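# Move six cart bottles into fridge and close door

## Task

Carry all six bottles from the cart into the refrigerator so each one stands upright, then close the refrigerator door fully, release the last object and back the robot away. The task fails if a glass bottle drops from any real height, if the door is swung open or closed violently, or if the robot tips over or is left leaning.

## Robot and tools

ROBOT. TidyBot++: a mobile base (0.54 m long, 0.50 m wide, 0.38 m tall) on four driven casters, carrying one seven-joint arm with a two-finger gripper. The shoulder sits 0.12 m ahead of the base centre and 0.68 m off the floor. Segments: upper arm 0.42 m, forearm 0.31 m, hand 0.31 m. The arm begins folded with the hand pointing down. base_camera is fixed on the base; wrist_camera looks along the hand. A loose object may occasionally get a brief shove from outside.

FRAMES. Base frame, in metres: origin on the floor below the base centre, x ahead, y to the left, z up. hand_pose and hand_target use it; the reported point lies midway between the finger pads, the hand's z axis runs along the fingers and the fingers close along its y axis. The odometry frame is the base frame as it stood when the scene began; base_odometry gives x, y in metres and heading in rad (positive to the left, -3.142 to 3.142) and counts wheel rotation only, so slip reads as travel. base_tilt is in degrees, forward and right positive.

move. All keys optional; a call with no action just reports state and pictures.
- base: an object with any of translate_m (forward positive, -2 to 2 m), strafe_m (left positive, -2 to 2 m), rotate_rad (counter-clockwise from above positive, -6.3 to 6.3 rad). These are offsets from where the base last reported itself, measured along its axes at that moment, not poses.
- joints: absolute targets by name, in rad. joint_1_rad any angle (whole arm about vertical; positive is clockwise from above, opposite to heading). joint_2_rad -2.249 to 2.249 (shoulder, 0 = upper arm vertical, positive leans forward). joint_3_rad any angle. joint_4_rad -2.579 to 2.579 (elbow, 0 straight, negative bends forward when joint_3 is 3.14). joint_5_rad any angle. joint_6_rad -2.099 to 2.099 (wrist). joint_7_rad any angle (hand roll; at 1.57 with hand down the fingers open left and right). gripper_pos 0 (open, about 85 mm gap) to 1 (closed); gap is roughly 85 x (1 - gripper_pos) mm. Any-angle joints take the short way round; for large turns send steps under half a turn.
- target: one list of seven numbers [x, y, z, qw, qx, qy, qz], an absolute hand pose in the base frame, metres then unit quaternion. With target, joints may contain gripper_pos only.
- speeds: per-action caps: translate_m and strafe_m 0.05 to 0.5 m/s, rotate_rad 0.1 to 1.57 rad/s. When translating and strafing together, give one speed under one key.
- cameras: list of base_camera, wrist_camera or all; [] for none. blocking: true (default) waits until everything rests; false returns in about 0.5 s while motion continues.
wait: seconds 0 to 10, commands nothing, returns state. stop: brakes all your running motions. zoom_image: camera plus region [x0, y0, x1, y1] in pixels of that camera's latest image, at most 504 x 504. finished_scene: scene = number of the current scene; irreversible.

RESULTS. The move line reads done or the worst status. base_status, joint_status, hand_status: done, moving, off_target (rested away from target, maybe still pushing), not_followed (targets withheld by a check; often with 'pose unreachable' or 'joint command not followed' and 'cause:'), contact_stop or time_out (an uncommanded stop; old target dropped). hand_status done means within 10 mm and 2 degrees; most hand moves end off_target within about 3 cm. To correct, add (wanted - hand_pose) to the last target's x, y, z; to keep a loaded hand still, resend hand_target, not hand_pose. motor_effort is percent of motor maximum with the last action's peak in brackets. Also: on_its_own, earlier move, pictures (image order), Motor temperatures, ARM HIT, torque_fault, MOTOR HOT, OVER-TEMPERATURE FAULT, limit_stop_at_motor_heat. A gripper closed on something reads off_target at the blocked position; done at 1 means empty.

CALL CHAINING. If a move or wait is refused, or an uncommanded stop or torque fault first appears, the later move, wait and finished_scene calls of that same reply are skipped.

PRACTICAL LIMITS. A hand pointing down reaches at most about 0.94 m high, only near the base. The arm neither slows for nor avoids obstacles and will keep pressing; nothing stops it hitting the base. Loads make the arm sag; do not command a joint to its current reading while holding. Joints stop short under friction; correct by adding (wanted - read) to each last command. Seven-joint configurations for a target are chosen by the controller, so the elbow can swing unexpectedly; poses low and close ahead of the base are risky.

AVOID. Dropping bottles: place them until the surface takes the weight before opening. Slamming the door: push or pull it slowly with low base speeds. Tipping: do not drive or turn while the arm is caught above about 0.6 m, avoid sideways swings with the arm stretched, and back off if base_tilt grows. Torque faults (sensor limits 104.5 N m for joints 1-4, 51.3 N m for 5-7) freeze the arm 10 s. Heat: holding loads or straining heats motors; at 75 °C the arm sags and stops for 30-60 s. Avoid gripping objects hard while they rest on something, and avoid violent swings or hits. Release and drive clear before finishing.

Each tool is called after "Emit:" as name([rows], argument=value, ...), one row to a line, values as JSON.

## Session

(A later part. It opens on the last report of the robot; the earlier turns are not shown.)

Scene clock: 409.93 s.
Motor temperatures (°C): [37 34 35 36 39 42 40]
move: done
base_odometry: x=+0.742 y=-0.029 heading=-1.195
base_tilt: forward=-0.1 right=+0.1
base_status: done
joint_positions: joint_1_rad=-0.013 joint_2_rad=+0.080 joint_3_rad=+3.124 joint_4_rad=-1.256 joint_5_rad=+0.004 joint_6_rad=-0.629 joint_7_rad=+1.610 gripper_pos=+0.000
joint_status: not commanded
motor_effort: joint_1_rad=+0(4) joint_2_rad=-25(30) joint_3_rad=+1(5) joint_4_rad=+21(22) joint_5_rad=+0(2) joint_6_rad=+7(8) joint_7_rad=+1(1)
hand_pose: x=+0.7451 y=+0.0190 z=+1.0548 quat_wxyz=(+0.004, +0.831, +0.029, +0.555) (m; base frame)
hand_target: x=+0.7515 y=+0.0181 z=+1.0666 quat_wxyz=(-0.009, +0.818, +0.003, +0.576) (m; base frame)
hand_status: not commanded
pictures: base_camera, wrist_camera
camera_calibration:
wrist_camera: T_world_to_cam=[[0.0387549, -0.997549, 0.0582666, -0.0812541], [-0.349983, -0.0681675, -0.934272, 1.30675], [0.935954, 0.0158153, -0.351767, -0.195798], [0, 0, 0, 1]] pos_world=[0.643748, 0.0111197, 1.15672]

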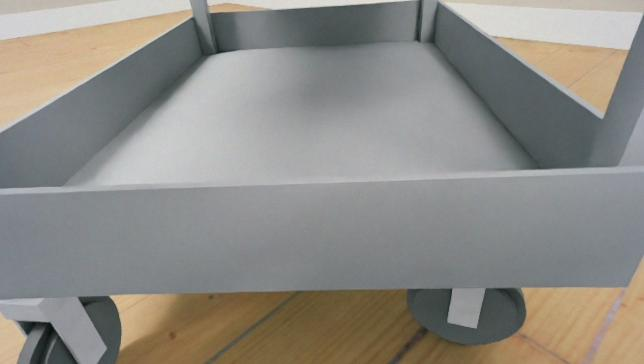

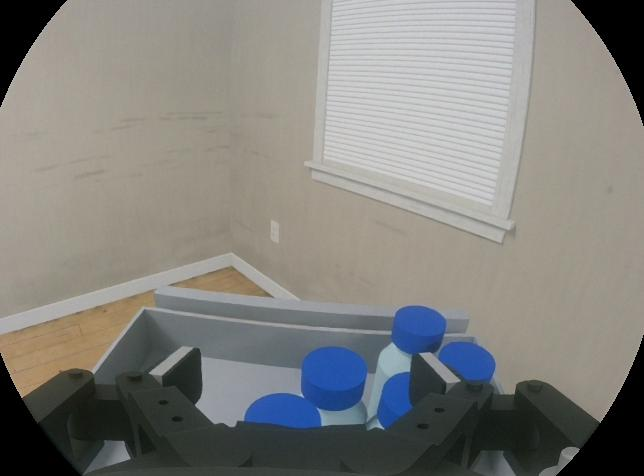

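Emit:
move(joints={"joint_1_rad": -0.022, "joint_2_rad": 0.243, "joint_4_rad": -1.424, "joint_6_rad": -0.25}, cameras=["wrist_camera"])

Scene clock: 422.80 s.
Motor temperatures (°C): [37 34 35 36 39 43 40]
move: done
base_odometry: x=+0.742 y=-0.029 heading=-1.195
base_tilt: forward=-0.1 right=+0.1
base_status: not commanded
joint_positions: joint_1_rad=-0.013 joint_2_rad=+0.242 joint_3_rad=+3.124 joint_4_rad=-1.427 joint_5_rad=+0.004 joint_6_rad=-0.314 joint_7_rad=+1.610 gripper_pos=+0.000
joint_status: all done
motor_effort: joint_1_rad=-1(2) joint_2_rad=-31(37) joint_3_rad=+1(1) joint_4_rad=+22(24) joint_5_rad=+0(1) joint_6_rad=+7(9) joint_7_rad=+1(1)
hand_pose: x=+0.8174 y=+0.0207 z=+0.9350 quat_wxyz=(+0.002, +0.836, +0.029, +0.548) (m; base frame)
hand_target: x=+0.8252 y=+0.0280 z=+0.9545 quat_wxyz=(-0.015, +0.818, +0.009, +0.575) (m; base frame)
hand_status: not commanded
pictures: wrist_camera
camera_calibration:
wrist_camera: T_world_to_cam=[[0.0406028, -0.997636, 0.0554426, -0.0742583], [-0.366209, -0.0664856, -0.928154, 1.22775], [0.929646, 0.0173821, -0.368043, -0.285363], [0, 0, 0, 1]] pos_world=[0.717914, 0.012505, 1.03863]

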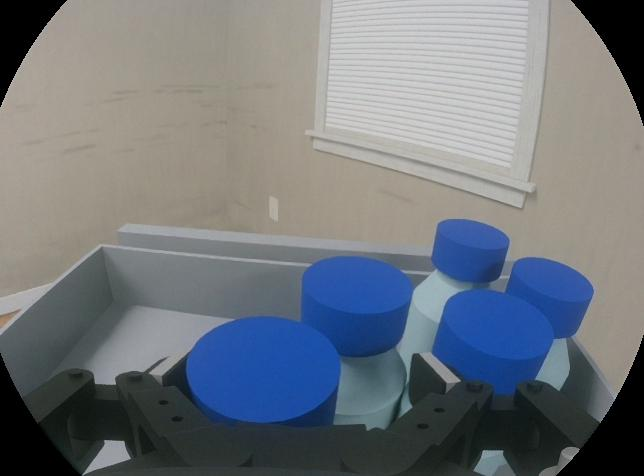

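Emit:
move(joints={"joint_1_rad": -0.048}, cameras=["wrist_camera"])

Scene clock: 428.73 s.
Motor temperatures (°C): [37 34 35 36 39 43 40]
move: done
base_odometry: x=+0.742 y=-0.029 heading=-1.195
base_tilt: forward=-0.2 right=+0.1
base_status: not commanded
joint_positions: joint_1_rad=-0.037 joint_2_rad=+0.242 joint_3_rad=+3.124 joint_4_rad=-1.427 joint_5_rad=+0.004 joint_6_rad=-0.313 joint_7_rad=+1.610 gripper_pos=+0.000
joint_status: all done
motor_effort: joint_1_rad=-1(2) joint_2_rad=-31(32) joint_3_rad=+1(2) joint_4_rad=+21(22) joint_5_rad=+1(1) joint_6_rad=+7(9) joint_7_rad=+1(1)
hand_pose: x=+0.8168 y=+0.0373 z=+0.9351 quat_wxyz=(-0.004, +0.836, +0.039, +0.548) (m; base frame)
hand_target: x=+0.8242 y=+0.0463 z=+0.9545 quat_wxyz=(-0.022, +0.818, +0.020, +0.574) (m; base frame)
hand_status: not commanded
pictures: wrist_camera
camera_calibration:
wrist_camera: T_world_to_cam=[[0.0643102, -0.996388, 0.0554478, -0.0770737], [-0.364071, -0.075159, -0.928334, 1.2275], [0.929148, 0.0395143, -0.36759, -0.285858], [0, 0, 0, 1]] pos_world=[0.717457, 0.0267574, 1.03872]

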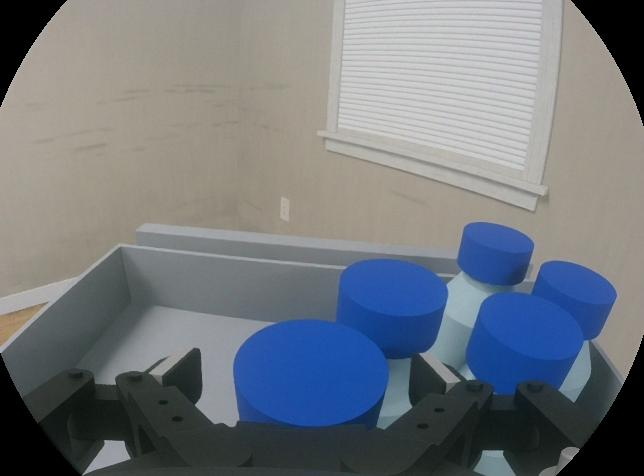

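Emit:
move(joints={"gripper_pos": 0.6}, cameras=[])

Emit:
move(joints={"joint_2_rad": 0.26, "joint_4_rad": -0.56, "joint_6_rad": -1.06}, cameras=["wrist_camera"])

Emit:
move(base={"translate_m": -0.304, "strafe_m": -0.011, "rotate_rad": 2.322}, speeds={"rotate_rad": 1.2})

Scene clock: 436.53 s.
Motor temperatures (°C): [37 34 35 36 39 43 40]
move: off_target
base_odometry: x=+0.742 y=-0.029 heading=-1.195
base_tilt: forward=-0.1 right=+0.0
base_status: not commanded
joint_positions: joint_1_rad=-0.037 joint_2_rad=+0.242 joint_3_rad=+3.124 joint_4_rad=-1.427 joint_5_rad=+0.004 joint_6_rad=-0.312 joint_7_rad=+1.608 gripper_pos=+0.424
joint_status: gripper_pos off_target (ended at +0.424, target +0.600)
motor_effort: joint_1_rad=-1(2) joint_2_rad=-31(32) joint_3_rad=+0(1) joint_4_rad=+22(23) joint_5_rad=+0(1) joint_6_rad=+8(9) joint_7_rad=+1(2)
hand_pose: x=+0.8169 y=+0.0373 z=+0.9357 quat_wxyz=(-0.005, +0.835, +0.038, +0.548) (m; base frame)
hand_target: x=+0.8242 y=+0.0463 z=+0.9545 quat_wxyz=(-0.022, +0.818, +0.020, +0.574) (m; base frame)
hand_status: not commanded
pictures: none
No camera images: "cameras" was empty.

Scene clock: 439.00 s.
Motor temperatures (°C): [37 34 35 36 39 43 40]
move: off_target
base_odometry: x=+0.742 y=-0.029 heading=-1.195
base_tilt: forward=-0.2 right=+0.1
base_status: not commanded
joint_positions: joint_1_rad=-0.038 joint_2_rad=+0.275 joint_3_rad=+3.124 joint_4_rad=-0.612 joint_5_rad=+0.004 joint_6_rad=-1.008 joint_7_rad=+1.608 gripper_pos=+0.424
joint_status: joint_4_rad off_target (ended at -0.612, target -0.560); the others done
motor_effort: joint_1_rad=+0(1) joint_2_rad=-35(42) joint_3_rad=+1(2) joint_4_rad=+23(29) joint_5_rad=+0(2) joint_6_rad=+12(14) joint_7_rad=+1(1)
hand_pose: x=+0.7709 y=+0.0334 z=+1.1863 quat_wxyz=(-0.005, +0.811, +0.036, +0.584) (m; base frame)
hand_target: x=+0.7524 y=+0.0339 z=+1.2083 quat_wxyz=(-0.020, +0.807, +0.008, +0.590) (m; base frame)
hand_status: not commanded
pictures: wrist_camera
camera_calibration:
wrist_camera: T_world_to_cam=[[0.0567064, -0.996986, 0.0529414, -0.0831204], [-0.282355, -0.0668766, -0.956976, 1.41441], [0.957632, 0.0393184, -0.285297, -0.270216], [0, 0, 0, 1]] pos_world=[0.662848, 0.0223456, 1.28087]

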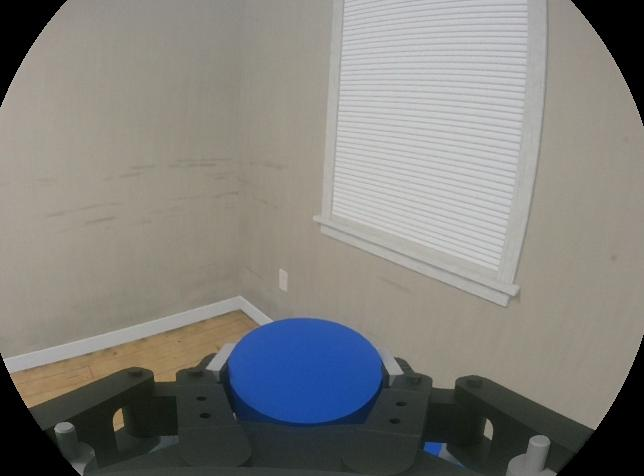

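Scene clock: 442.47 s.
Motor temperatures (°C): [37 34 35 36 39 43 40]
move: done
base_odometry: x=+0.620 y=+0.250 heading=+1.127
base_tilt: forward=-0.2 right=+0.0
base_status: done
joint_positions: joint_1_rad=-0.052 joint_2_rad=+0.287 joint_3_rad=+3.124 joint_4_rad=-0.610 joint_5_rad=+0.008 joint_6_rad=-1.013 joint_7_rad=+1.608 gripper_pos=+0.424
joint_status: not commanded
motor_effort: joint_1_rad=-1(6) joint_2_rad=-36(42) joint_3_rad=+0(3) joint_4_rad=+23(25) joint_5_rad=+0(3) joint_6_rad=+12(13) joint_7_rad=+1(2)
hand_pose: x=+0.7760 y=+0.0419 z=+1.1779 quat_wxyz=(-0.007, +0.815, +0.041, +0.578) (m; base frame)
hand_target: x=+0.7524 y=+0.0339 z=+1.2083 quat_wxyz=(-0.020, +0.807, +0.008, +0.590) (m; base frame)
hand_status: not commanded
pictures: base_camera, wrist_camera
camera_calibration:
wrist_camera: T_world_to_cam=[[0.0691702, -0.996037, 0.0559058, -0.0876827], [-0.295595, -0.0739867, -0.952444, 1.41359], [0.952806, 0.0493553, -0.299541, -0.257752], [0, 0, 0, 1]] pos_world=[0.669502, 0.0299728, 1.27406]

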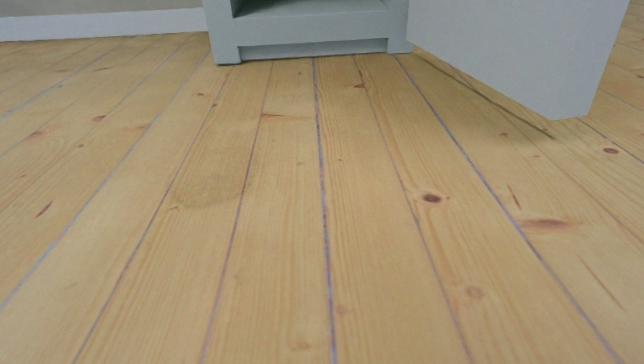

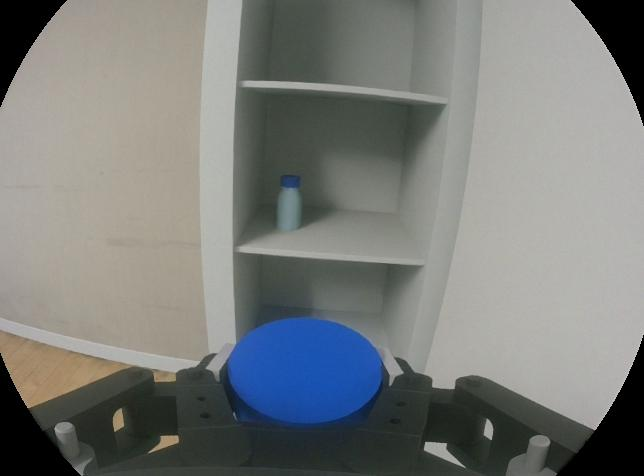

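Emit:
move(joints={"joint_2_rad": 0.19, "joint_4_rad": -0.785, "joint_6_rad": -0.88}, cameras=[])

Emit:
move(base={"translate_m": 0.867, "strafe_m": -0.007})

Scene clock: 457.37 s.
Motor temperatures (°C): [37 34 35 36 39 42 40]
move: off_target
base_odometry: x=+0.620 y=+0.250 heading=+1.127
base_tilt: forward=-0.1 right=+0.1
base_status: not commanded
joint_positions: joint_1_rad=-0.052 joint_2_rad=+0.234 joint_3_rad=+3.124 joint_4_rad=-0.805 joint_5_rad=+0.008 joint_6_rad=-0.964 joint_7_rad=+1.608 gripper_pos=+0.424
joint_status: joint_2_rad off_target (ended at +0.234, target +0.190); the others done
motor_effort: joint_1_rad=-1(1) joint_2_rad=-35(37) joint_3_rad=+1(1) joint_4_rad=+24(25) joint_5_rad=+0(1) joint_6_rad=+11(13) joint_7_rad=+1(1)
hand_pose: x=+0.7688 y=+0.0423 z=+1.1201 quat_wxyz=(-0.006, +0.841, +0.044, +0.539) (m; base frame)
hand_target: x=+0.7562 y=+0.0363 z=+1.1842 quat_wxyz=(-0.020, +0.800, +0.011, +0.600) (m; base frame)
hand_status: not commanded
pictures: none
No camera images: "cameras" was empty.

Scene clock: 460.30 s.
Motor temperatures (°C): [37 34 35 36 39 43 40]
move: done
base_odometry: x=+0.998 y=+1.030 heading=+1.128
base_tilt: forward=-0.1 right=+0.0
base_status: done
joint_positions: joint_1_rad=-0.052 joint_2_rad=+0.217 joint_3_rad=+3.124 joint_4_rad=-0.806 joint_5_rad=+0.008 joint_6_rad=-0.961 joint_7_rad=+1.608 gripper_pos=+0.424
joint_status: not commanded
motor_effort: joint_1_rad=-1(2) joint_2_rad=-34(38) joint_3_rad=+1(2) joint_4_rad=+24(25) joint_5_rad=+0(1) joint_6_rad=+11(13) joint_7_rad=+1(1)
hand_pose: x=+0.7614 y=+0.0419 z=+1.1315 quat_wxyz=(-0.006, +0.836, +0.043, +0.547) (m; base frame)
hand_target: x=+0.7562 y=+0.0363 z=+1.1842 quat_wxyz=(-0.020, +0.800, +0.011, +0.600) (m; base frame)
hand_status: not commanded
pictures: base_camera, wrist_camera
camera_calibration:
wrist_camera: T_world_to_cam=[[0.0742933, -0.995601, 0.0570832, -0.0893106], [-0.364779, -0.0804056, -0.927616, 1.38995], [0.928125, 0.0480929, -0.369148, -0.16016], [0, 0, 0, 1]] pos_world=[0.662307, 0.0305444, 1.23531]

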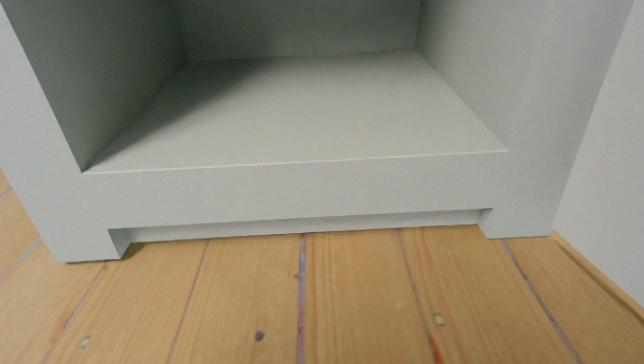

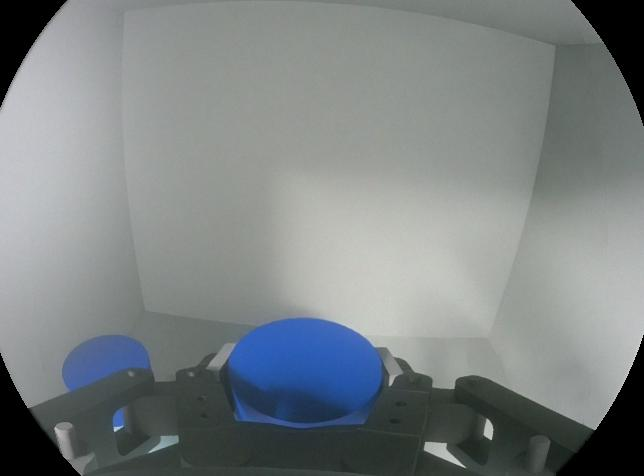

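Emit:
move(joints={"joint_2_rad": 0.15, "joint_4_rad": -0.985, "joint_6_rad": -0.73}, cameras=[])

Scene clock: 465.70 s.
Motor temperatures (°C): [37 34 35 36 39 43 40]
move: off_target
base_odometry: x=+0.998 y=+1.030 heading=+1.128
base_tilt: forward=-0.1 right=+0.1
base_status: not commanded
joint_positions: joint_1_rad=-0.052 joint_2_rad=+0.193 joint_3_rad=+3.124 joint_4_rad=-1.001 joint_5_rad=+0.008 joint_6_rad=-0.817 joint_7_rad=+1.608 gripper_pos=+0.424
joint_status: joint_2_rad off_target (ended at +0.193, target +0.150); the others done
motor_effort: joint_1_rad=-1(1) joint_2_rad=-34(36) joint_3_rad=+1(1) joint_4_rad=+25(26) joint_5_rad=-1(1) joint_6_rad=+11(13) joint_7_rad=+1(1)
hand_pose: x=+0.7719 y=+0.0433 z=+1.0779 quat_wxyz=(-0.006, +0.843, +0.045, +0.536) (m; base frame)
hand_target: x=+0.7634 y=+0.0384 z=+1.1404 quat_wxyz=(-0.019, +0.803, +0.014, +0.596) (m; base frame)
hand_status: not commanded
pictures: none
No camera images: "cameras" was empty.

Emit:
move(joints={"joint_2_rad": 0.15, "joint_4_rad": -1.03, "joint_6_rad": -0.67}, cameras=["wrist_camera"])

Scene clock: 469.67 s.
Motor temperatures (°C): [37 35 35 36 39 43 40]
move: done
base_odometry: x=+0.998 y=+1.030 heading=+1.128
base_tilt: forward=-0.1 right=+0.0
base_status: not commanded
joint_positions: joint_1_rad=-0.052 joint_2_rad=+0.185 joint_3_rad=+3.124 joint_4_rad=-1.044 joint_5_rad=+0.008 joint_6_rad=-0.750 joint_7_rad=+1.608 gripper_pos=+0.424
joint_status: all done
motor_effort: joint_1_rad=-1(1) joint_2_rad=-34(34) joint_3_rad=+2(2) joint_4_rad=+25(26) joint_5_rad=+0(1) joint_6_rad=+10(12) joint_7_rad=+0(2)
hand_pose: x=+0.7767 y=+0.0438 z=+1.0773 quat_wxyz=(-0.006, +0.834, +0.044, +0.549) (m; base frame)
hand_target: x=+0.7703 y=+0.0393 z=+1.1319 quat_wxyz=(-0.020, +0.798, +0.014, +0.602) (m; base frame)
hand_status: not commanded
pictures: wrist_camera
camera_calibration:
wrist_camera: T_world_to_cam=[[0.0755726, -0.995436, 0.0582744, -0.0877537], [-0.35974, -0.0817236, -0.929467, 1.34352], [0.929987, 0.0492785, -0.364274, -0.201191], [0, 0, 0, 1]] pos_world=[0.677053, 0.0323581, 1.18058]

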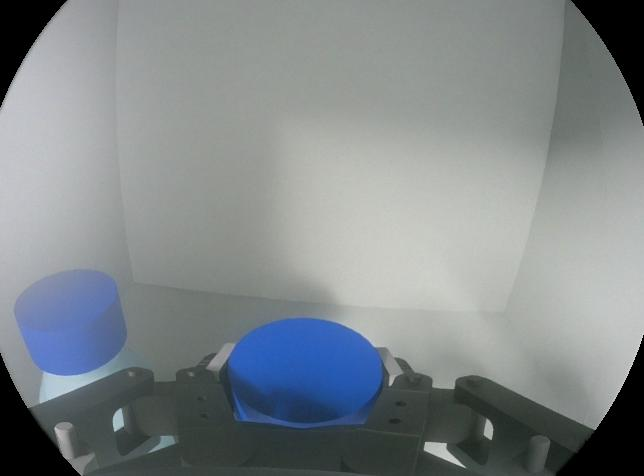

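Emit:
move(joints={"joint_4_rad": -1.07, "joint_6_rad": -0.63}, cameras=[])

Scene clock: 473.23 s.
Motor temperatures (°C): [37 35 35 36 39 43 40]
move: done
base_odometry: x=+0.998 y=+1.030 heading=+1.128
base_tilt: forward=-0.1 right=+0.1
base_status: not commanded
joint_positions: joint_1_rad=-0.052 joint_2_rad=+0.175 joint_3_rad=+3.124 joint_4_rad=-1.077 joint_5_rad=+0.008 joint_6_rad=-0.705 joint_7_rad=+1.608 gripper_pos=+0.424
joint_status: all done
motor_effort: joint_1_rad=+0(1) joint_2_rad=-32(34) joint_3_rad=+1(1) joint_4_rad=+24(26) joint_5_rad=+0(1) joint_6_rad=+11(11) joint_7_rad=+1(1)
hand_pose: x=+0.7774 y=+0.0440 z=+1.0774 quat_wxyz=(-0.006, +0.828, +0.044, +0.558) (m; base frame)
hand_target: x=+0.7748 y=+0.0400 z=+1.1202 quat_wxyz=(-0.020, +0.798, +0.015, +0.602) (m; base frame)
hand_status: not commanded
pictures: none
No camera images: "cameras" was empty.

Emit:
move(joints={"gripper_pos": 0.0}, cameras=["wrist_camera"])

Emit:
move(base={"translate_m": -0.2}, speeds={"translate_m": 0.3}, cameras=["wrist_camera"])

Scene clock: 478.30 s.
Motor temperatures (°C): [37 35 35 36 39 43 40]
move: done
base_odometry: x=+0.998 y=+1.030 heading=+1.128
base_tilt: forward=-0.1 right=+0.1
base_status: not commanded
joint_positions: joint_1_rad=-0.052 joint_2_rad=+0.157 joint_3_rad=+3.124 joint_4_rad=-1.078 joint_5_rad=+0.008 joint_6_rad=-0.686 joint_7_rad=+1.608 gripper_pos=+0.000
joint_status: all done
motor_effort: joint_1_rad=+0(2) joint_2_rad=-27(33) joint_3_rad=+1(1) joint_4_rad=+21(25) joint_5_rad=-1(1) joint_6_rad=+7(10) joint_7_rad=+1(1)
hand_pose: x=+0.7724 y=+0.0438 z=+1.0945 quat_wxyz=(-0.006, +0.818, +0.044, +0.573) (m; base frame)
hand_target: x=+0.7748 y=+0.0400 z=+1.1202 quat_wxyz=(-0.020, +0.798, +0.015, +0.602) (m; base frame)
hand_status: not commanded
pictures: wrist_camera
camera_calibration:
wrist_camera: T_world_to_cam=[[0.0725546, -0.995605, 0.0592231, -0.0871112], [-0.305071, -0.0786873, -0.949073, 1.33705], [0.949562, 0.0507923, -0.30944, -0.26613], [0, 0, 0, 1]] pos_world=[0.666922, 0.0319978, 1.19177]

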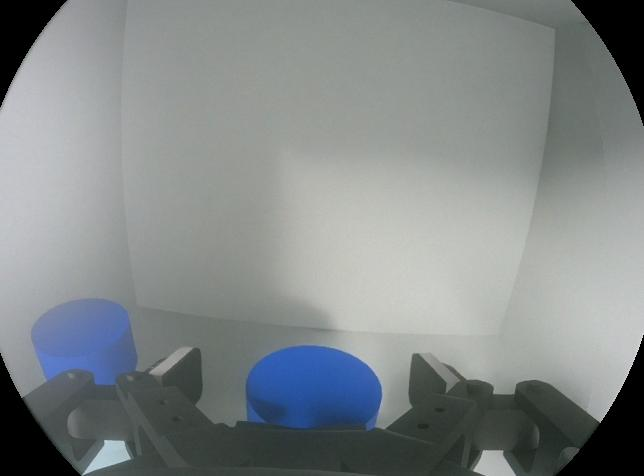

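Scene clock: 479.90 s.
Motor temperatures (°C): [37 35 35 36 39 43 40]
move: done
base_odometry: x=+0.912 y=+0.849 heading=+1.128
base_tilt: forward=-0.2 right=+0.1
base_status: done
joint_positions: joint_1_rad=-0.052 joint_2_rad=+0.143 joint_3_rad=+3.124 joint_4_rad=-1.078 joint_5_rad=+0.008 joint_6_rad=-0.686 joint_7_rad=+1.608 gripper_pos=+0.000
joint_status: not commanded
motor_effort: joint_1_rad=+0(3) joint_2_rad=-27(33) joint_3_rad=+1(3) joint_4_rad=+21(22) joint_5_rad=+0(1) joint_6_rad=+8(9) joint_7_rad=+1(2)
hand_pose: x=+0.7666 y=+0.0433 z=+1.1035 quat_wxyz=(-0.006, +0.814, +0.043, +0.579) (m; base frame)
hand_target: x=+0.7748 y=+0.0400 z=+1.1202 quat_wxyz=(-0.020, +0.798, +0.015, +0.602) (m; base frame)
hand_status: not commanded
pictures: wrist_camera
camera_calibration:
wrist_camera: T_world_to_cam=[[0.0713744, -0.995673, 0.0594989, -0.0871558], [-0.291805, -0.0778848, -0.953301, 1.33832], [0.953811, 0.0506793, -0.296102, -0.27584], [0, 0, 0, 1]] pos_world=[0.659848, 0.0314354, 1.19933]

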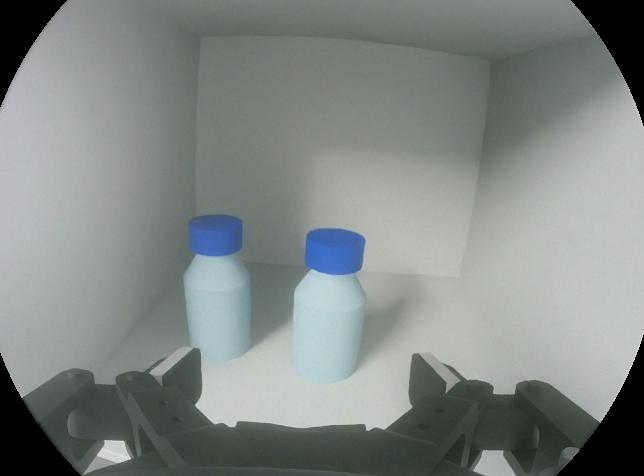

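Emit:
move(base={"translate_m": -0.667, "strafe_m": 0.006}, joints={"joint_1_rad": 0.0, "joint_2_rad": 0.08, "joint_4_rad": -1.25, "joint_6_rad": -0.75, "joint_7_rad": 1.55}, cameras=[])

Emit:
move(base={"translate_m": -0.200, "strafe_m": -0.2295, "rotate_rad": -2.322}, speeds={"translate_m": 0.15}, cameras=["wrist_camera"])

Scene clock: 500.23 s.
Motor temperatures (°C): [37 35 35 36 39 43 40]
move: done
base_odometry: x=+0.621 y=+0.249 heading=+1.128
base_tilt: forward=-0.1 right=+0.1
base_status: done
joint_positions: joint_1_rad=-0.015 joint_2_rad=+0.075 joint_3_rad=+3.124 joint_4_rad=-1.244 joint_5_rad=+0.008 joint_6_rad=-0.695 joint_7_rad=+1.608 gripper_pos=+0.000
joint_status: all done
motor_effort: joint_1_rad=-1(2) joint_2_rad=-25(32) joint_3_rad=+1(2) joint_4_rad=+21(22) joint_5_rad=-1(1) joint_6_rad=+8(9) joint_7_rad=+1(2)
hand_pose: x=+0.7358 y=+0.0189 z=+1.0463 quat_wxyz=(+0.005, +0.845, +0.030, +0.534) (m; base frame)
hand_target: x=+0.7294 y=+0.0075 z=+1.0245 quat_wxyz=(+0.003, +0.862, +0.004, +0.506) (m; base frame)
hand_status: not commanded
pictures: none
No camera images: "cameras" was empty.

Scene clock: 503.03 s.
Motor temperatures (°C): [37 35 35 36 39 43 40]
move: done
base_odometry: x=+0.743 y=-0.030 heading=-1.194
base_tilt: forward=-0.2 right=+0.1
base_status: done
joint_positions: joint_1_rad=+0.000 joint_2_rad=+0.079 joint_3_rad=+3.122 joint_4_rad=-1.244 joint_5_rad=+0.008 joint_6_rad=-0.695 joint_7_rad=+1.608 gripper_pos=+0.000
joint_status: not commanded
motor_effort: joint_1_rad=+0(5) joint_2_rad=-25(30) joint_3_rad=+0(5) joint_4_rad=+21(22) joint_5_rad=+0(2) joint_6_rad=+7(8) joint_7_rad=+1(1)
hand_pose: x=+0.7373 y=+0.0113 z=+1.0438 quat_wxyz=(+0.008, +0.846, +0.025, +0.533) (m; base frame)
hand_target: x=+0.7294 y=+0.0075 z=+1.0245 quat_wxyz=(+0.003, +0.862, +0.004, +0.506) (m; base frame)
hand_status: not commanded
pictures: wrist_camera
camera_calibration:
wrist_camera: T_world_to_cam=[[0.0292131, -0.997788, 0.0597143, -0.082484], [-0.399296, -0.0664151, -0.914413, 1.3089], [0.916357, 0.00286916, -0.400353, -0.126961], [0, 0, 0, 1]] pos_world=[0.641388, 0.00499325, 1.15097]

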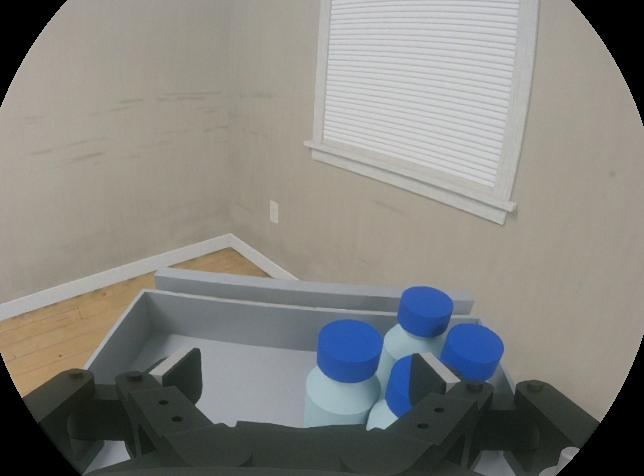

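Emit:
move(base={"strafe_m": -0.10}, joints={"joint_1_rad": -0.02, "gripper_pos": 0.2}, cameras=["wrist_camera"])

Scene clock: 514.60 s.
Motor temperatures (°C): [37 35 35 36 39 43 40]
move: done
base_odometry: x=+0.650 y=-0.067 heading=-1.195
base_tilt: forward=-0.1 right=+0.1
base_status: done
joint_positions: joint_1_rad=-0.013 joint_2_rad=+0.079 joint_3_rad=+3.122 joint_4_rad=-1.244 joint_5_rad=+0.008 joint_6_rad=-0.695 joint_7_rad=+1.608 gripper_pos=+0.200
joint_status: all done
motor_effort: joint_1_rad=-1(3) joint_2_rad=-25(28) joint_3_rad=+0(4) joint_4_rad=+21(22) joint_5_rad=+1(1) joint_6_rad=+7(8) joint_7_rad=+1(1)
hand_pose: x=+0.7371 y=+0.0194 z=+1.0438 quat_wxyz=(+0.004, +0.846, +0.030, +0.533) (m; base frame)
hand_target: x=+0.7291 y=+0.0197 z=+1.0245 quat_wxyz=(-0.002, +0.862, +0.013, +0.506) (m; base frame)
hand_status: not commanded
pictures: wrist_camera
camera_calibration:
wrist_camera: T_world_to_cam=[[0.0422062, -0.997319, 0.0597716, -0.0840694], [-0.39845, -0.0716635, -0.914386, 1.30877], [0.916218, 0.0147768, -0.400407, -0.126892], [0, 0, 0, 1]] pos_world=[0.64129, 0.0118222, 1.15094]

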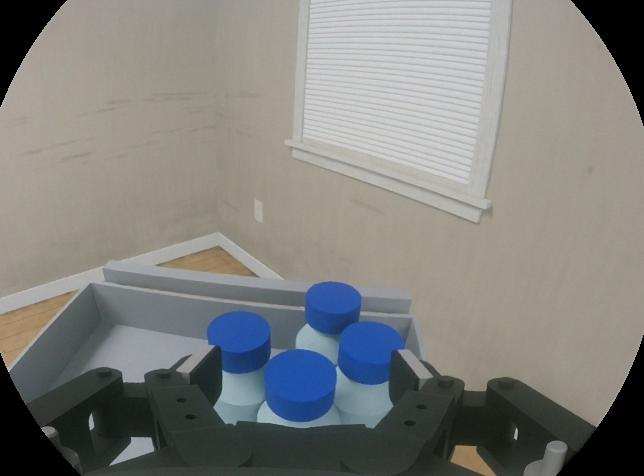

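Emit:
move(joints={"joint_1_rad": -0.036, "joint_2_rad": 0.298, "joint_4_rad": -1.345, "joint_6_rad": -0.26}, cameras=["wrist_camera"])

Scene clock: 530.00 s.
Motor temperatures (°C): [37 34 35 36 39 42 40]
move: done
base_odometry: x=+0.650 y=-0.067 heading=-1.195
base_tilt: forward=-0.2 right=+0.1
base_status: not commanded
joint_positions: joint_1_rad=-0.021 joint_2_rad=+0.295 joint_3_rad=+3.122 joint_4_rad=-1.346 joint_5_rad=+0.008 joint_6_rad=-0.330 joint_7_rad=+1.608 gripper_pos=+0.200
joint_status: all done
motor_effort: joint_1_rad=+0(2) joint_2_rad=-34(38) joint_3_rad=+1(2) joint_4_rad=+22(24) joint_5_rad=+0(1) joint_6_rad=+9(9) joint_7_rad=+1(1)
hand_pose: x=+0.8409 y=+0.0274 z=+0.9415 quat_wxyz=(+0.000, +0.833, +0.033, +0.553) (m; base frame)
hand_target: x=+0.8491 y=+0.0386 z=+0.9600 quat_wxyz=(-0.013, +0.814, +0.022, +0.580) (m; base frame)
hand_status: not commanded
pictures: wrist_camera
camera_calibration:
wrist_camera: T_world_to_cam=[[0.0488433, -0.997212, 0.0564104, -0.0767072], [-0.354333, -0.0701043, -0.932488, 1.23701], [0.933843, 0.0255577, -0.356769, -0.319204], [0, 0, 0, 1]] pos_world=[0.740147, 0.0183846, 1.04394]

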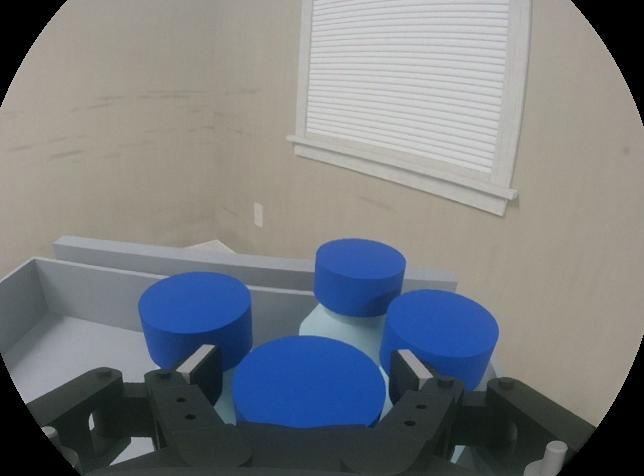

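Emit:
move(joints={"gripper_pos": 0.6}, cameras=[])

Emit:
move(joints={"joint_2_rad": 0.20, "joint_4_rad": -0.745, "joint_6_rad": -0.91}, cameras=["wrist_camera"])

Emit:
move(base={"translate_m": -0.306, "strafe_m": 0.088, "rotate_rad": 2.323}, speeds={"rotate_rad": 1.2})

Scene clock: 537.03 s.
Motor temperatures (°C): [37 35 35 36 39 42 40]
move: off_target
base_odometry: x=+0.650 y=-0.067 heading=-1.195
base_tilt: forward=-0.1 right=+0.1
base_status: not commanded
joint_positions: joint_1_rad=-0.021 joint_2_rad=+0.295 joint_3_rad=+3.122 joint_4_rad=-1.346 joint_5_rad=+0.008 joint_6_rad=-0.324 joint_7_rad=+1.608 gripper_pos=+0.426
joint_status: gripper_pos off_target (ended at +0.426, target +0.600)
motor_effort: joint_1_rad=-1(2) joint_2_rad=-33(34) joint_3_rad=+0(2) joint_4_rad=+22(23) joint_5_rad=+0(1) joint_6_rad=+10(10) joint_7_rad=+1(1)
hand_pose: x=+0.8416 y=+0.0275 z=+0.9432 quat_wxyz=(+0.000, +0.831, +0.033, +0.555) (m; base frame)
hand_target: x=+0.8491 y=+0.0386 z=+0.9600 quat_wxyz=(-0.013, +0.814, +0.022, +0.580) (m; base frame)
hand_status: not commanded
pictures: none
No camera images: "cameras" was empty.

Scene clock: 539.13 s.
Motor temperatures (°C): [37 35 35 36 39 42 40]
move: off_target
base_odometry: x=+0.650 y=-0.067 heading=-1.195
base_tilt: forward=-0.1 right=+0.1
base_status: not commanded
joint_positions: joint_1_rad=-0.021 joint_2_rad=+0.218 joint_3_rad=+3.122 joint_4_rad=-0.788 joint_5_rad=+0.008 joint_6_rad=-0.852 joint_7_rad=+1.608 gripper_pos=+0.426
joint_status: joint_4_rad off_target (ended at -0.788, target -0.745); the others done
motor_effort: joint_1_rad=+0(2) joint_2_rad=-33(42) joint_3_rad=+1(1) joint_4_rad=+23(28) joint_5_rad=+0(2) joint_6_rad=+11(13) joint_7_rad=+0(2)
hand_pose: x=+0.7734 y=+0.0237 z=+1.1727 quat_wxyz=(+0.001, +0.801, +0.030, +0.599) (m; base frame)
hand_target: x=+0.7553 y=+0.0282 z=+1.1912 quat_wxyz=(-0.010, +0.800, +0.014, +0.600) (m; base frame)
hand_status: not commanded
pictures: wrist_camera
camera_calibration:
wrist_camera: T_world_to_cam=[[0.038708, -0.997608, 0.0572659, -0.0833496], [-0.24785, -0.0651032, -0.966608, 1.38603], [0.968025, 0.0232221, -0.249778, -0.325486], [0, 0, 0, 1]] pos_world=[0.661832, 0.0146429, 1.26322]

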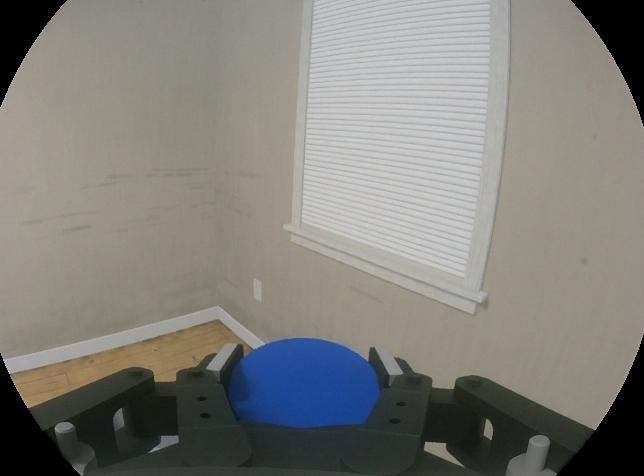

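Scene clock: 542.50 s.
Motor temperatures (°C): [37 35 35 36 39 42 40]
move: done
base_odometry: x=+0.619 y=+0.250 heading=+1.128
base_tilt: forward=-0.1 right=+0.0
base_status: done
joint_positions: joint_1_rad=-0.039 joint_2_rad=+0.220 joint_3_rad=+3.123 joint_4_rad=-0.788 joint_5_rad=+0.009 joint_6_rad=-0.855 joint_7_rad=+1.608 gripper_pos=+0.426
joint_status: not commanded
motor_effort: joint_1_rad=-1(6) joint_2_rad=-33(38) joint_3_rad=+1(3) joint_4_rad=+23(25) joint_5_rad=+0(2) joint_6_rad=+11(12) joint_7_rad=+1(2)
hand_pose: x=+0.7736 y=+0.0350 z=+1.1708 quat_wxyz=(-0.003, +0.802, +0.037, +0.597) (m; base frame)
hand_target: x=+0.7553 y=+0.0282 z=+1.1912 quat_wxyz=(-0.010, +0.800, +0.014, +0.600) (m; base frame)
hand_status: not commanded
pictures: base_camera, wrist_camera
camera_calibration:
wrist_camera: T_world_to_cam=[[0.0560702, -0.996752, 0.0578076, -0.0860107], [-0.250893, -0.070107, -0.965473, 1.38611], [0.96639, 0.0396307, -0.254009, -0.320812], [0, 0, 0, 1]] pos_world=[0.662618, 0.024159, 1.26174]

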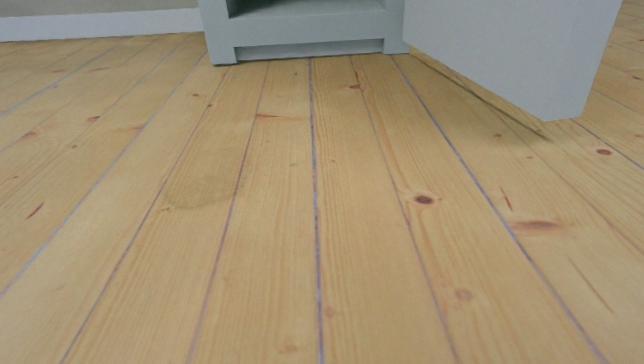

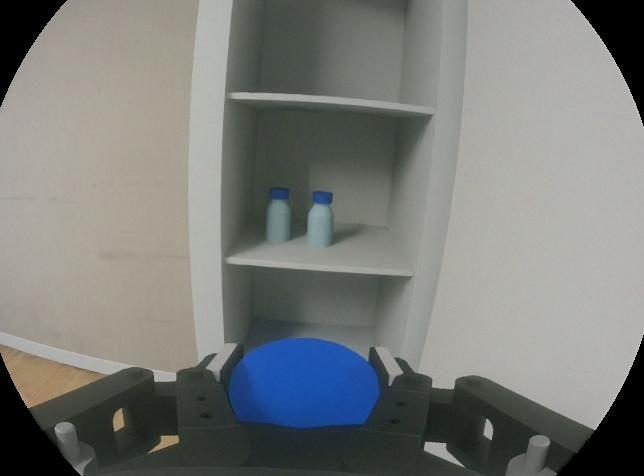

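Emit:
move(base={"rotate_rad": 0.022}, joints={"joint_1_rad": 0.12, "joint_2_rad": 0.19, "joint_4_rad": -0.80, "joint_6_rad": -0.87}, cameras=[])

Emit:
move(base={"translate_m": 0.70, "strafe_m": -0.03})

Scene clock: 561.93 s.
Motor temperatures (°C): [37 35 35 36 39 42 40]
move: done
base_odometry: x=+0.619 y=+0.250 heading=+1.150
base_tilt: forward=-0.2 right=+0.1
base_status: done
joint_positions: joint_1_rad=+0.119 joint_2_rad=+0.220 joint_3_rad=+3.122 joint_4_rad=-0.814 joint_5_rad=+0.009 joint_6_rad=-0.855 joint_7_rad=+1.608 gripper_pos=+0.426
joint_status: all done
motor_effort: joint_1_rad=-1(5) joint_2_rad=-34(34) joint_3_rad=+1(4) joint_4_rad=+24(24) joint_5_rad=+0(2) joint_6_rad=+11(13) joint_7_rad=+0(1)
hand_pose: x=+0.7727 y=-0.0684 z=+1.1561 quat_wxyz=(+0.043, +0.810, -0.026, +0.585) (m; base frame)
hand_target: x=+0.7554 y=-0.0709 z=+1.1788 quat_wxyz=(+0.037, +0.800, -0.048, +0.597) (m; base frame)
hand_status: not commanded
pictures: none
No camera images: "cameras" was empty.

Scene clock: 564.57 s.
Motor temperatures (°C): [37 35 35 36 39 42 40]
move: done
base_odometry: x=+0.933 y=+0.877 heading=+1.151
base_tilt: forward=-0.1 right=+0.1
base_status: done
joint_positions: joint_1_rad=+0.119 joint_2_rad=+0.210 joint_3_rad=+3.122 joint_4_rad=-0.815 joint_5_rad=+0.009 joint_6_rad=-0.855 joint_7_rad=+1.608 gripper_pos=+0.426
joint_status: not commanded
motor_effort: joint_1_rad=+0(2) joint_2_rad=-33(37) joint_3_rad=+1(1) joint_4_rad=+24(24) joint_5_rad=+0(1) joint_6_rad=+11(13) joint_7_rad=+1(1)
hand_pose: x=+0.7681 y=-0.0679 z=+1.1616 quat_wxyz=(+0.043, +0.807, -0.026, +0.588) (m; base frame)
hand_target: x=+0.7554 y=-0.0709 z=+1.1788 quat_wxyz=(+0.037, +0.800, -0.048, +0.597) (m; base frame)
hand_status: not commanded
pictures: base_camera, wrist_camera
camera_calibration:
wrist_camera: T_world_to_cam=[[-0.100161, -0.993274, 0.0580855, -0.0678495], [-0.275856, -0.0283682, -0.96078, 1.38528], [0.955966, -0.112256, -0.271159, -0.296115], [0, 0, 0, 1]] pos_world=[0.658418, -0.0613359, 1.2546]

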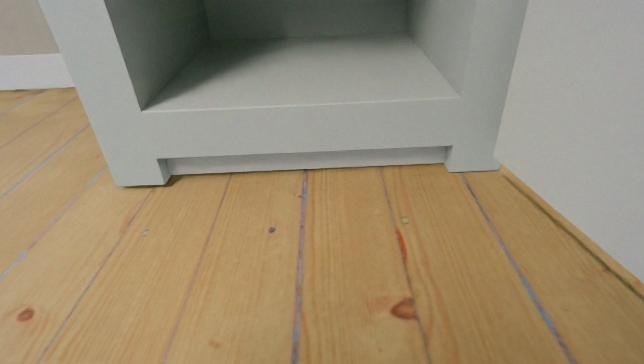

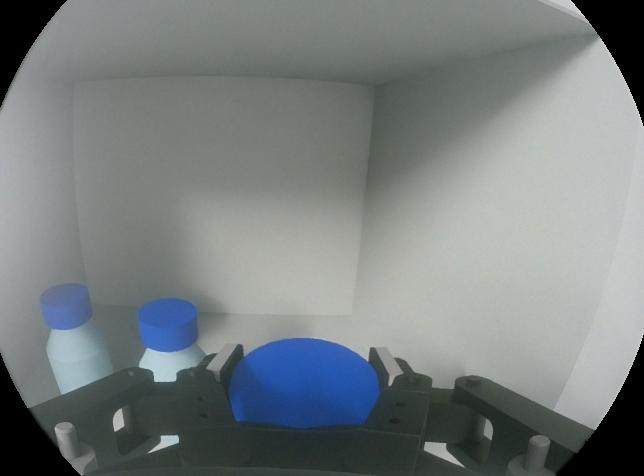

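Emit:
move(base={"translate_m": 0.187}, joints={"joint_2_rad": 0.17, "joint_4_rad": -0.90, "joint_6_rad": -0.82}, cameras=["wrist_camera"])

Emit:
move(joints={"joint_2_rad": 0.15, "joint_4_rad": -0.98, "joint_6_rad": -0.74}, cameras=[])

Scene clock: 573.53 s.
Motor temperatures (°C): [37 35 35 36 39 42 40]
move: done
base_odometry: x=+1.010 y=+1.048 heading=+1.150
base_tilt: forward=-0.2 right=+0.0
base_status: done
joint_positions: joint_1_rad=+0.119 joint_2_rad=+0.195 joint_3_rad=+3.122 joint_4_rad=-0.916 joint_5_rad=+0.009 joint_6_rad=-0.855 joint_7_rad=+1.608 gripper_pos=+0.426
joint_status: all done
motor_effort: joint_1_rad=-1(2) joint_2_rad=-32(37) joint_3_rad=+1(1) joint_4_rad=+24(25) joint_5_rad=+0(1) joint_6_rad=+11(12) joint_7_rad=+1(2)
hand_pose: x=+0.7659 y=-0.0673 z=+1.1139 quat_wxyz=(+0.041, +0.832, -0.027, +0.553) (m; base frame)
hand_target: x=+0.7574 y=-0.0704 z=+1.1499 quat_wxyz=(+0.036, +0.809, -0.048, +0.585) (m; base frame)
hand_status: not commanded
pictures: wrist_camera
camera_calibration:
wrist_camera: T_world_to_cam=[[-0.0947674, -0.993798, 0.0581776, -0.0689926], [-0.357279, -0.0205938, -0.933771, 1.37162], [0.929177, -0.109277, -0.353112, -0.194897], [0, 0, 0, 1]] pos_world=[0.664607, -0.0616154, 1.21597]

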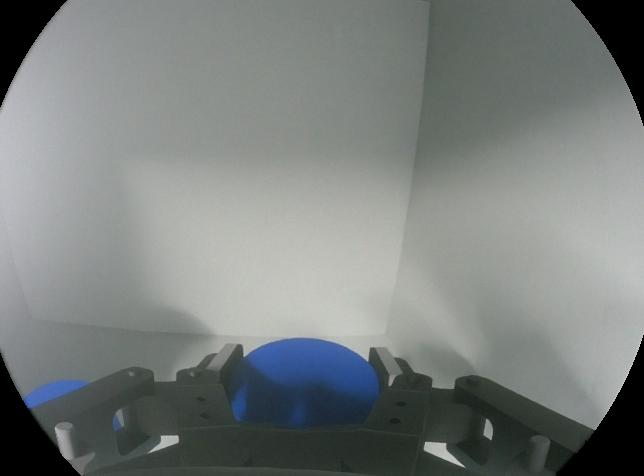

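Scene clock: 574.40 s.
Motor temperatures (°C): [37 35 35 36 39 42 40]
move: done
base_odometry: x=+1.010 y=+1.048 heading=+1.150
base_tilt: forward=-0.2 right=+0.1
base_status: not commanded
joint_positions: joint_1_rad=+0.119 joint_2_rad=+0.181 joint_3_rad=+3.122 joint_4_rad=-0.995 joint_5_rad=+0.009 joint_6_rad=-0.815 joint_7_rad=+1.608 gripper_pos=+0.426
joint_status: all done
motor_effort: joint_1_rad=+0(1) joint_2_rad=-32(35) joint_3_rad=+0(1) joint_4_rad=+24(26) joint_5_rad=-1(1) joint_6_rad=+10(13) joint_7_rad=+1(1)
hand_pose: x=+0.7657 y=-0.0670 z=+1.0894 quat_wxyz=(+0.040, +0.839, -0.027, +0.543) (m; base frame)
hand_target: x=+0.7596 y=-0.0699 z=+1.1403 quat_wxyz=(+0.037, +0.803, -0.046, +0.593) (m; base frame)
hand_status: not commanded
pictures: none
No camera images: "cameras" was empty.

Emit:
move(joints={"joint_2_rad": 0.14, "joint_4_rad": -1.03, "joint_6_rad": -0.66}, cameras=[])

Emit:
move(joints={"joint_2_rad": 0.14, "joint_4_rad": -1.06, "joint_6_rad": -0.63}, cameras=["wrist_camera"])

Scene clock: 578.93 s.
Motor temperatures (°C): [37 35 35 36 39 42 40]
move: done
base_odometry: x=+1.010 y=+1.048 heading=+1.150
base_tilt: forward=-0.1 right=+0.0
base_status: not commanded
joint_positions: joint_1_rad=+0.119 joint_2_rad=+0.173 joint_3_rad=+3.122 joint_4_rad=-1.044 joint_5_rad=+0.009 joint_6_rad=-0.737 joint_7_rad=+1.608 gripper_pos=+0.426
joint_status: all done
motor_effort: joint_1_rad=-1(1) joint_2_rad=-32(34) joint_3_rad=+1(1) joint_4_rad=+25(26) joint_5_rad=+0(1) joint_6_rad=+10(12) joint_7_rad=+0(1)
hand_pose: x=+0.7712 y=-0.0673 z=+1.0890 quat_wxyz=(+0.041, +0.828, -0.026, +0.558) (m; base frame)
hand_target: x=+0.7640 y=-0.0696 z=+1.1414 quat_wxyz=(+0.037, +0.791, -0.044, +0.609) (m; base frame)
hand_status: not commanded
pictures: none
No camera images: "cameras" was empty.

Scene clock: 579.57 s.
Motor temperatures (°C): [37 35 35 36 39 42 40]
move: done
base_odometry: x=+1.010 y=+1.048 heading=+1.150
base_tilt: forward=-0.1 right=+0.0
base_status: not commanded
joint_positions: joint_1_rad=+0.119 joint_2_rad=+0.171 joint_3_rad=+3.122 joint_4_rad=-1.072 joint_5_rad=+0.009 joint_6_rad=-0.705 joint_7_rad=+1.608 gripper_pos=+0.426
joint_status: all done
motor_effort: joint_1_rad=-1(1) joint_2_rad=-32(33) joint_3_rad=+1(1) joint_4_rad=+24(25) joint_5_rad=+0(1) joint_6_rad=+11(11) joint_7_rad=+0(1)
hand_pose: x=+0.7737 y=-0.0674 z=+1.0831 quat_wxyz=(+0.041, +0.827, -0.026, +0.560) (m; base frame)
hand_target: x=+0.7676 y=-0.0697 z=+1.1327 quat_wxyz=(+0.037, +0.791, -0.044, +0.609) (m; base frame)
hand_status: not commanded
pictures: wrist_camera
camera_calibration:
wrist_camera: T_world_to_cam=[[-0.0945836, -0.993751, 0.0592643, -0.0678877], [-0.339994, -0.0237064, -0.940129, 1.33893], [0.935659, -0.10907, -0.335627, -0.236961], [0, 0, 0, 1]] pos_world=[0.670521, -0.0615678, 1.18326]

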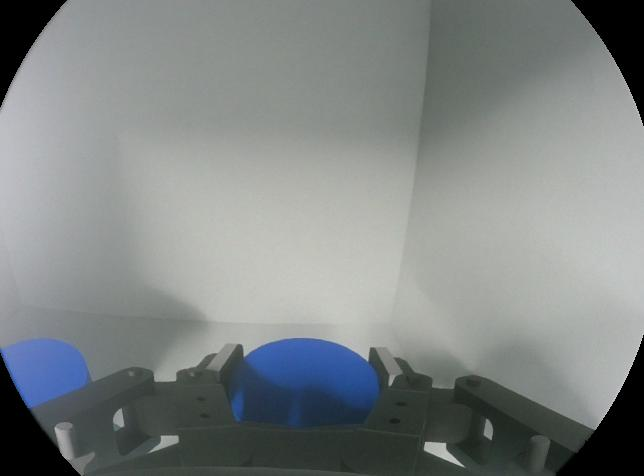

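Emit:
move(joints={"joint_4_rad": -1.09, "joint_6_rad": -0.62}, cameras=[])

Emit:
move(joints={"joint_4_rad": -1.12, "joint_6_rad": -0.60}, cameras=[])

Scene clock: 583.83 s.
Motor temperatures (°C): [37 35 35 36 39 42 40]
move: done
base_odometry: x=+1.010 y=+1.048 heading=+1.150
base_tilt: forward=-0.2 right=+0.1
base_status: not commanded
joint_positions: joint_1_rad=+0.119 joint_2_rad=+0.162 joint_3_rad=+3.122 joint_4_rad=-1.091 joint_5_rad=+0.009 joint_6_rad=-0.686 joint_7_rad=+1.608 gripper_pos=+0.426
joint_status: all done
motor_effort: joint_1_rad=+0(1) joint_2_rad=-31(32) joint_3_rad=+1(1) joint_4_rad=+23(24) joint_5_rad=+0(1) joint_6_rad=+9(10) joint_7_rad=+1(1)
hand_pose: x=+0.7723 y=-0.0671 z=+1.0832 quat_wxyz=(+0.042, +0.824, -0.026, +0.564) (m; base frame)
hand_target: x=+0.7692 y=-0.0698 z=+1.1178 quat_wxyz=(+0.037, +0.797, -0.044, +0.601) (m; base frame)
hand_status: not commanded
pictures: none
No camera images: "cameras" was empty.

Scene clock: 584.47 s.
Motor temperatures (°C): [37 35 35 36 39 42 40]
move: done
base_odometry: x=+1.010 y=+1.048 heading=+1.150
base_tilt: forward=-0.1 right=+0.1
base_status: not commanded
joint_positions: joint_1_rad=+0.119 joint_2_rad=+0.154 joint_3_rad=+3.122 joint_4_rad=-1.113 joint_5_rad=+0.009 joint_6_rad=-0.660 joint_7_rad=+1.608 gripper_pos=+0.426
joint_status: all done
motor_effort: joint_1_rad=-1(2) joint_2_rad=-29(30) joint_3_rad=+0(1) joint_4_rad=+22(24) joint_5_rad=-1(2) joint_6_rad=+8(9) joint_7_rad=+0(1)
hand_pose: x=+0.7714 y=-0.0669 z=+1.0833 quat_wxyz=(+0.042, +0.821, -0.025, +0.569) (m; base frame)
hand_target: x=+0.7714 y=-0.0698 z=+1.1059 quat_wxyz=(+0.036, +0.800, -0.044, +0.597) (m; base frame)
hand_status: not commanded
pictures: none
No camera images: "cameras" was empty.

Emit:
move(joints={"gripper_pos": 0.0}, cameras=["wrist_camera"])

Emit:
move(base={"translate_m": -0.888, "strafe_m": 0.03}, speeds={"translate_m": 0.4}, cameras=["wrist_camera"])

Emit:
move(base={"translate_m": -0.231, "strafe_m": -0.202, "rotate_rad": -2.365}, speeds={"translate_m": 0.15}, joints={"joint_1_rad": -0.03, "joint_2_rad": 0.08, "joint_4_rad": -1.25, "joint_6_rad": -0.75, "joint_7_rad": 1.55, "gripper_pos": 0.2}, cameras=["wrist_camera"])

Scene clock: 598.27 s.
Motor temperatures (°C): [37 35 35 36 39 42 40]
move: done
base_odometry: x=+1.010 y=+1.048 heading=+1.150
base_tilt: forward=-0.1 right=+0.1
base_status: not commanded
joint_positions: joint_1_rad=+0.119 joint_2_rad=+0.152 joint_3_rad=+3.122 joint_4_rad=-1.113 joint_5_rad=+0.009 joint_6_rad=-0.660 joint_7_rad=+1.608 gripper_pos=+0.000
joint_status: all done
motor_effort: joint_1_rad=+0(1) joint_2_rad=-27(29) joint_3_rad=+1(2) joint_4_rad=+21(22) joint_5_rad=+0(2) joint_6_rad=+8(9) joint_7_rad=+1(1)
hand_pose: x=+0.7706 y=-0.0668 z=+1.0847 quat_wxyz=(+0.042, +0.820, -0.025, +0.570) (m; base frame)
hand_target: x=+0.7714 y=-0.0698 z=+1.1059 quat_wxyz=(+0.036, +0.800, -0.044, +0.597) (m; base frame)
hand_status: not commanded
pictures: wrist_camera
camera_calibration:
wrist_camera: T_world_to_cam=[[-0.0956137, -0.993617, 0.0598664, -0.0675383], [-0.317709, -0.0265345, -0.947817, 1.33042], [0.943355, -0.109644, -0.313144, -0.263811], [0, 0, 0, 1]] pos_world=[0.665097, -0.0607306, 1.18243]

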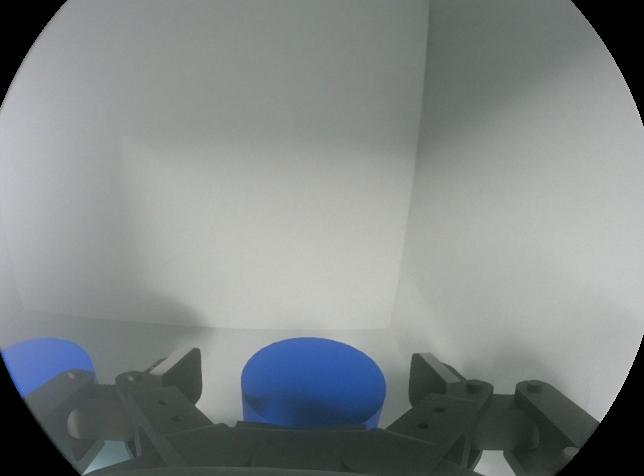

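Scene clock: 601.63 s.
Motor temperatures (°C): [37 35 35 36 39 42 40]
move: done
base_odometry: x=+0.619 y=+0.249 heading=+1.150
base_tilt: forward=-0.2 right=+0.1
base_status: done
joint_positions: joint_1_rad=+0.119 joint_2_rad=+0.136 joint_3_rad=+3.122 joint_4_rad=-1.114 joint_5_rad=+0.009 joint_6_rad=-0.659 joint_7_rad=+1.608 gripper_pos=+0.000
joint_status: not commanded
motor_effort: joint_1_rad=+0(5) joint_2_rad=-27(33) joint_3_rad=+1(2) joint_4_rad=+21(22) joint_5_rad=+0(2) joint_6_rad=+8(9) joint_7_rad=+1(1)
hand_pose: x=+0.7644 y=-0.0663 z=+1.0950 quat_wxyz=(+0.043, +0.815, -0.025, +0.577) (m; base frame)
hand_target: x=+0.7714 y=-0.0698 z=+1.1059 quat_wxyz=(+0.036, +0.800, -0.044, +0.597) (m; base frame)
hand_status: not commanded
pictures: wrist_camera
camera_calibration:
wrist_camera: T_world_to_cam=[[-0.0968696, -0.993473, 0.0602281, -0.0676196], [-0.302348, -0.0282803, -0.952778, 1.33175], [0.948263, -0.110505, -0.297635, -0.275406], [0, 0, 0, 1]] pos_world=[0.65726, -0.0599496, 1.19097]

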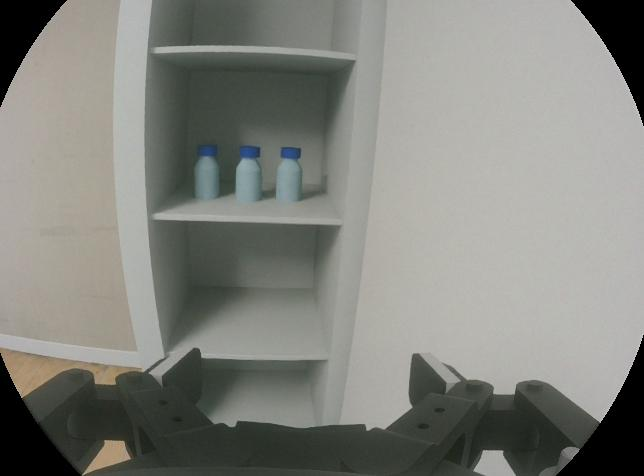

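Scene clock: 604.53 s.
Motor temperatures (°C): [37 35 35 36 39 42 40]
move: done
base_odometry: x=+0.710 y=-0.044 heading=-1.215
base_tilt: forward=-0.1 right=+0.1
base_status: done
joint_positions: joint_1_rad=-0.027 joint_2_rad=+0.088 joint_3_rad=+3.122 joint_4_rad=-1.242 joint_5_rad=+0.009 joint_6_rad=-0.693 joint_7_rad=+1.608 gripper_pos=+0.200
joint_status: all done
motor_effort: joint_1_rad=+0(4) joint_2_rad=-25(30) joint_3_rad=+1(4) joint_4_rad=+21(23) joint_5_rad=+0(1) joint_6_rad=+7(8) joint_7_rad=+0(2)
hand_pose: x=+0.7405 y=+0.0279 z=+1.0398 quat_wxyz=(+0.001, +0.847, +0.036, +0.531) (m; base frame)
hand_target: x=+0.7289 y=+0.0258 z=+1.0245 quat_wxyz=(-0.005, +0.862, +0.017, +0.506) (m; base frame)
hand_status: not commanded
pictures: wrist_camera
camera_calibration:
wrist_camera: T_world_to_cam=[[0.0562726, -0.996591, 0.0603339, -0.0864453], [-0.402241, -0.0779381, -0.912211, 1.30777], [0.913803, 0.0270637, -0.405255, -0.125232], [0, 0, 0, 1]] pos_world=[0.645341, 0.0191639, 1.14743]

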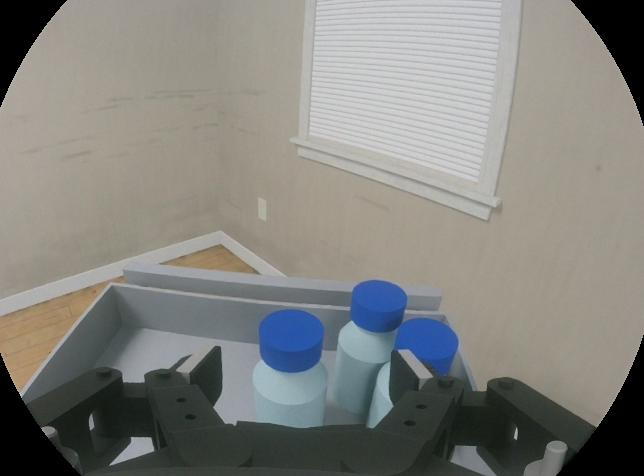

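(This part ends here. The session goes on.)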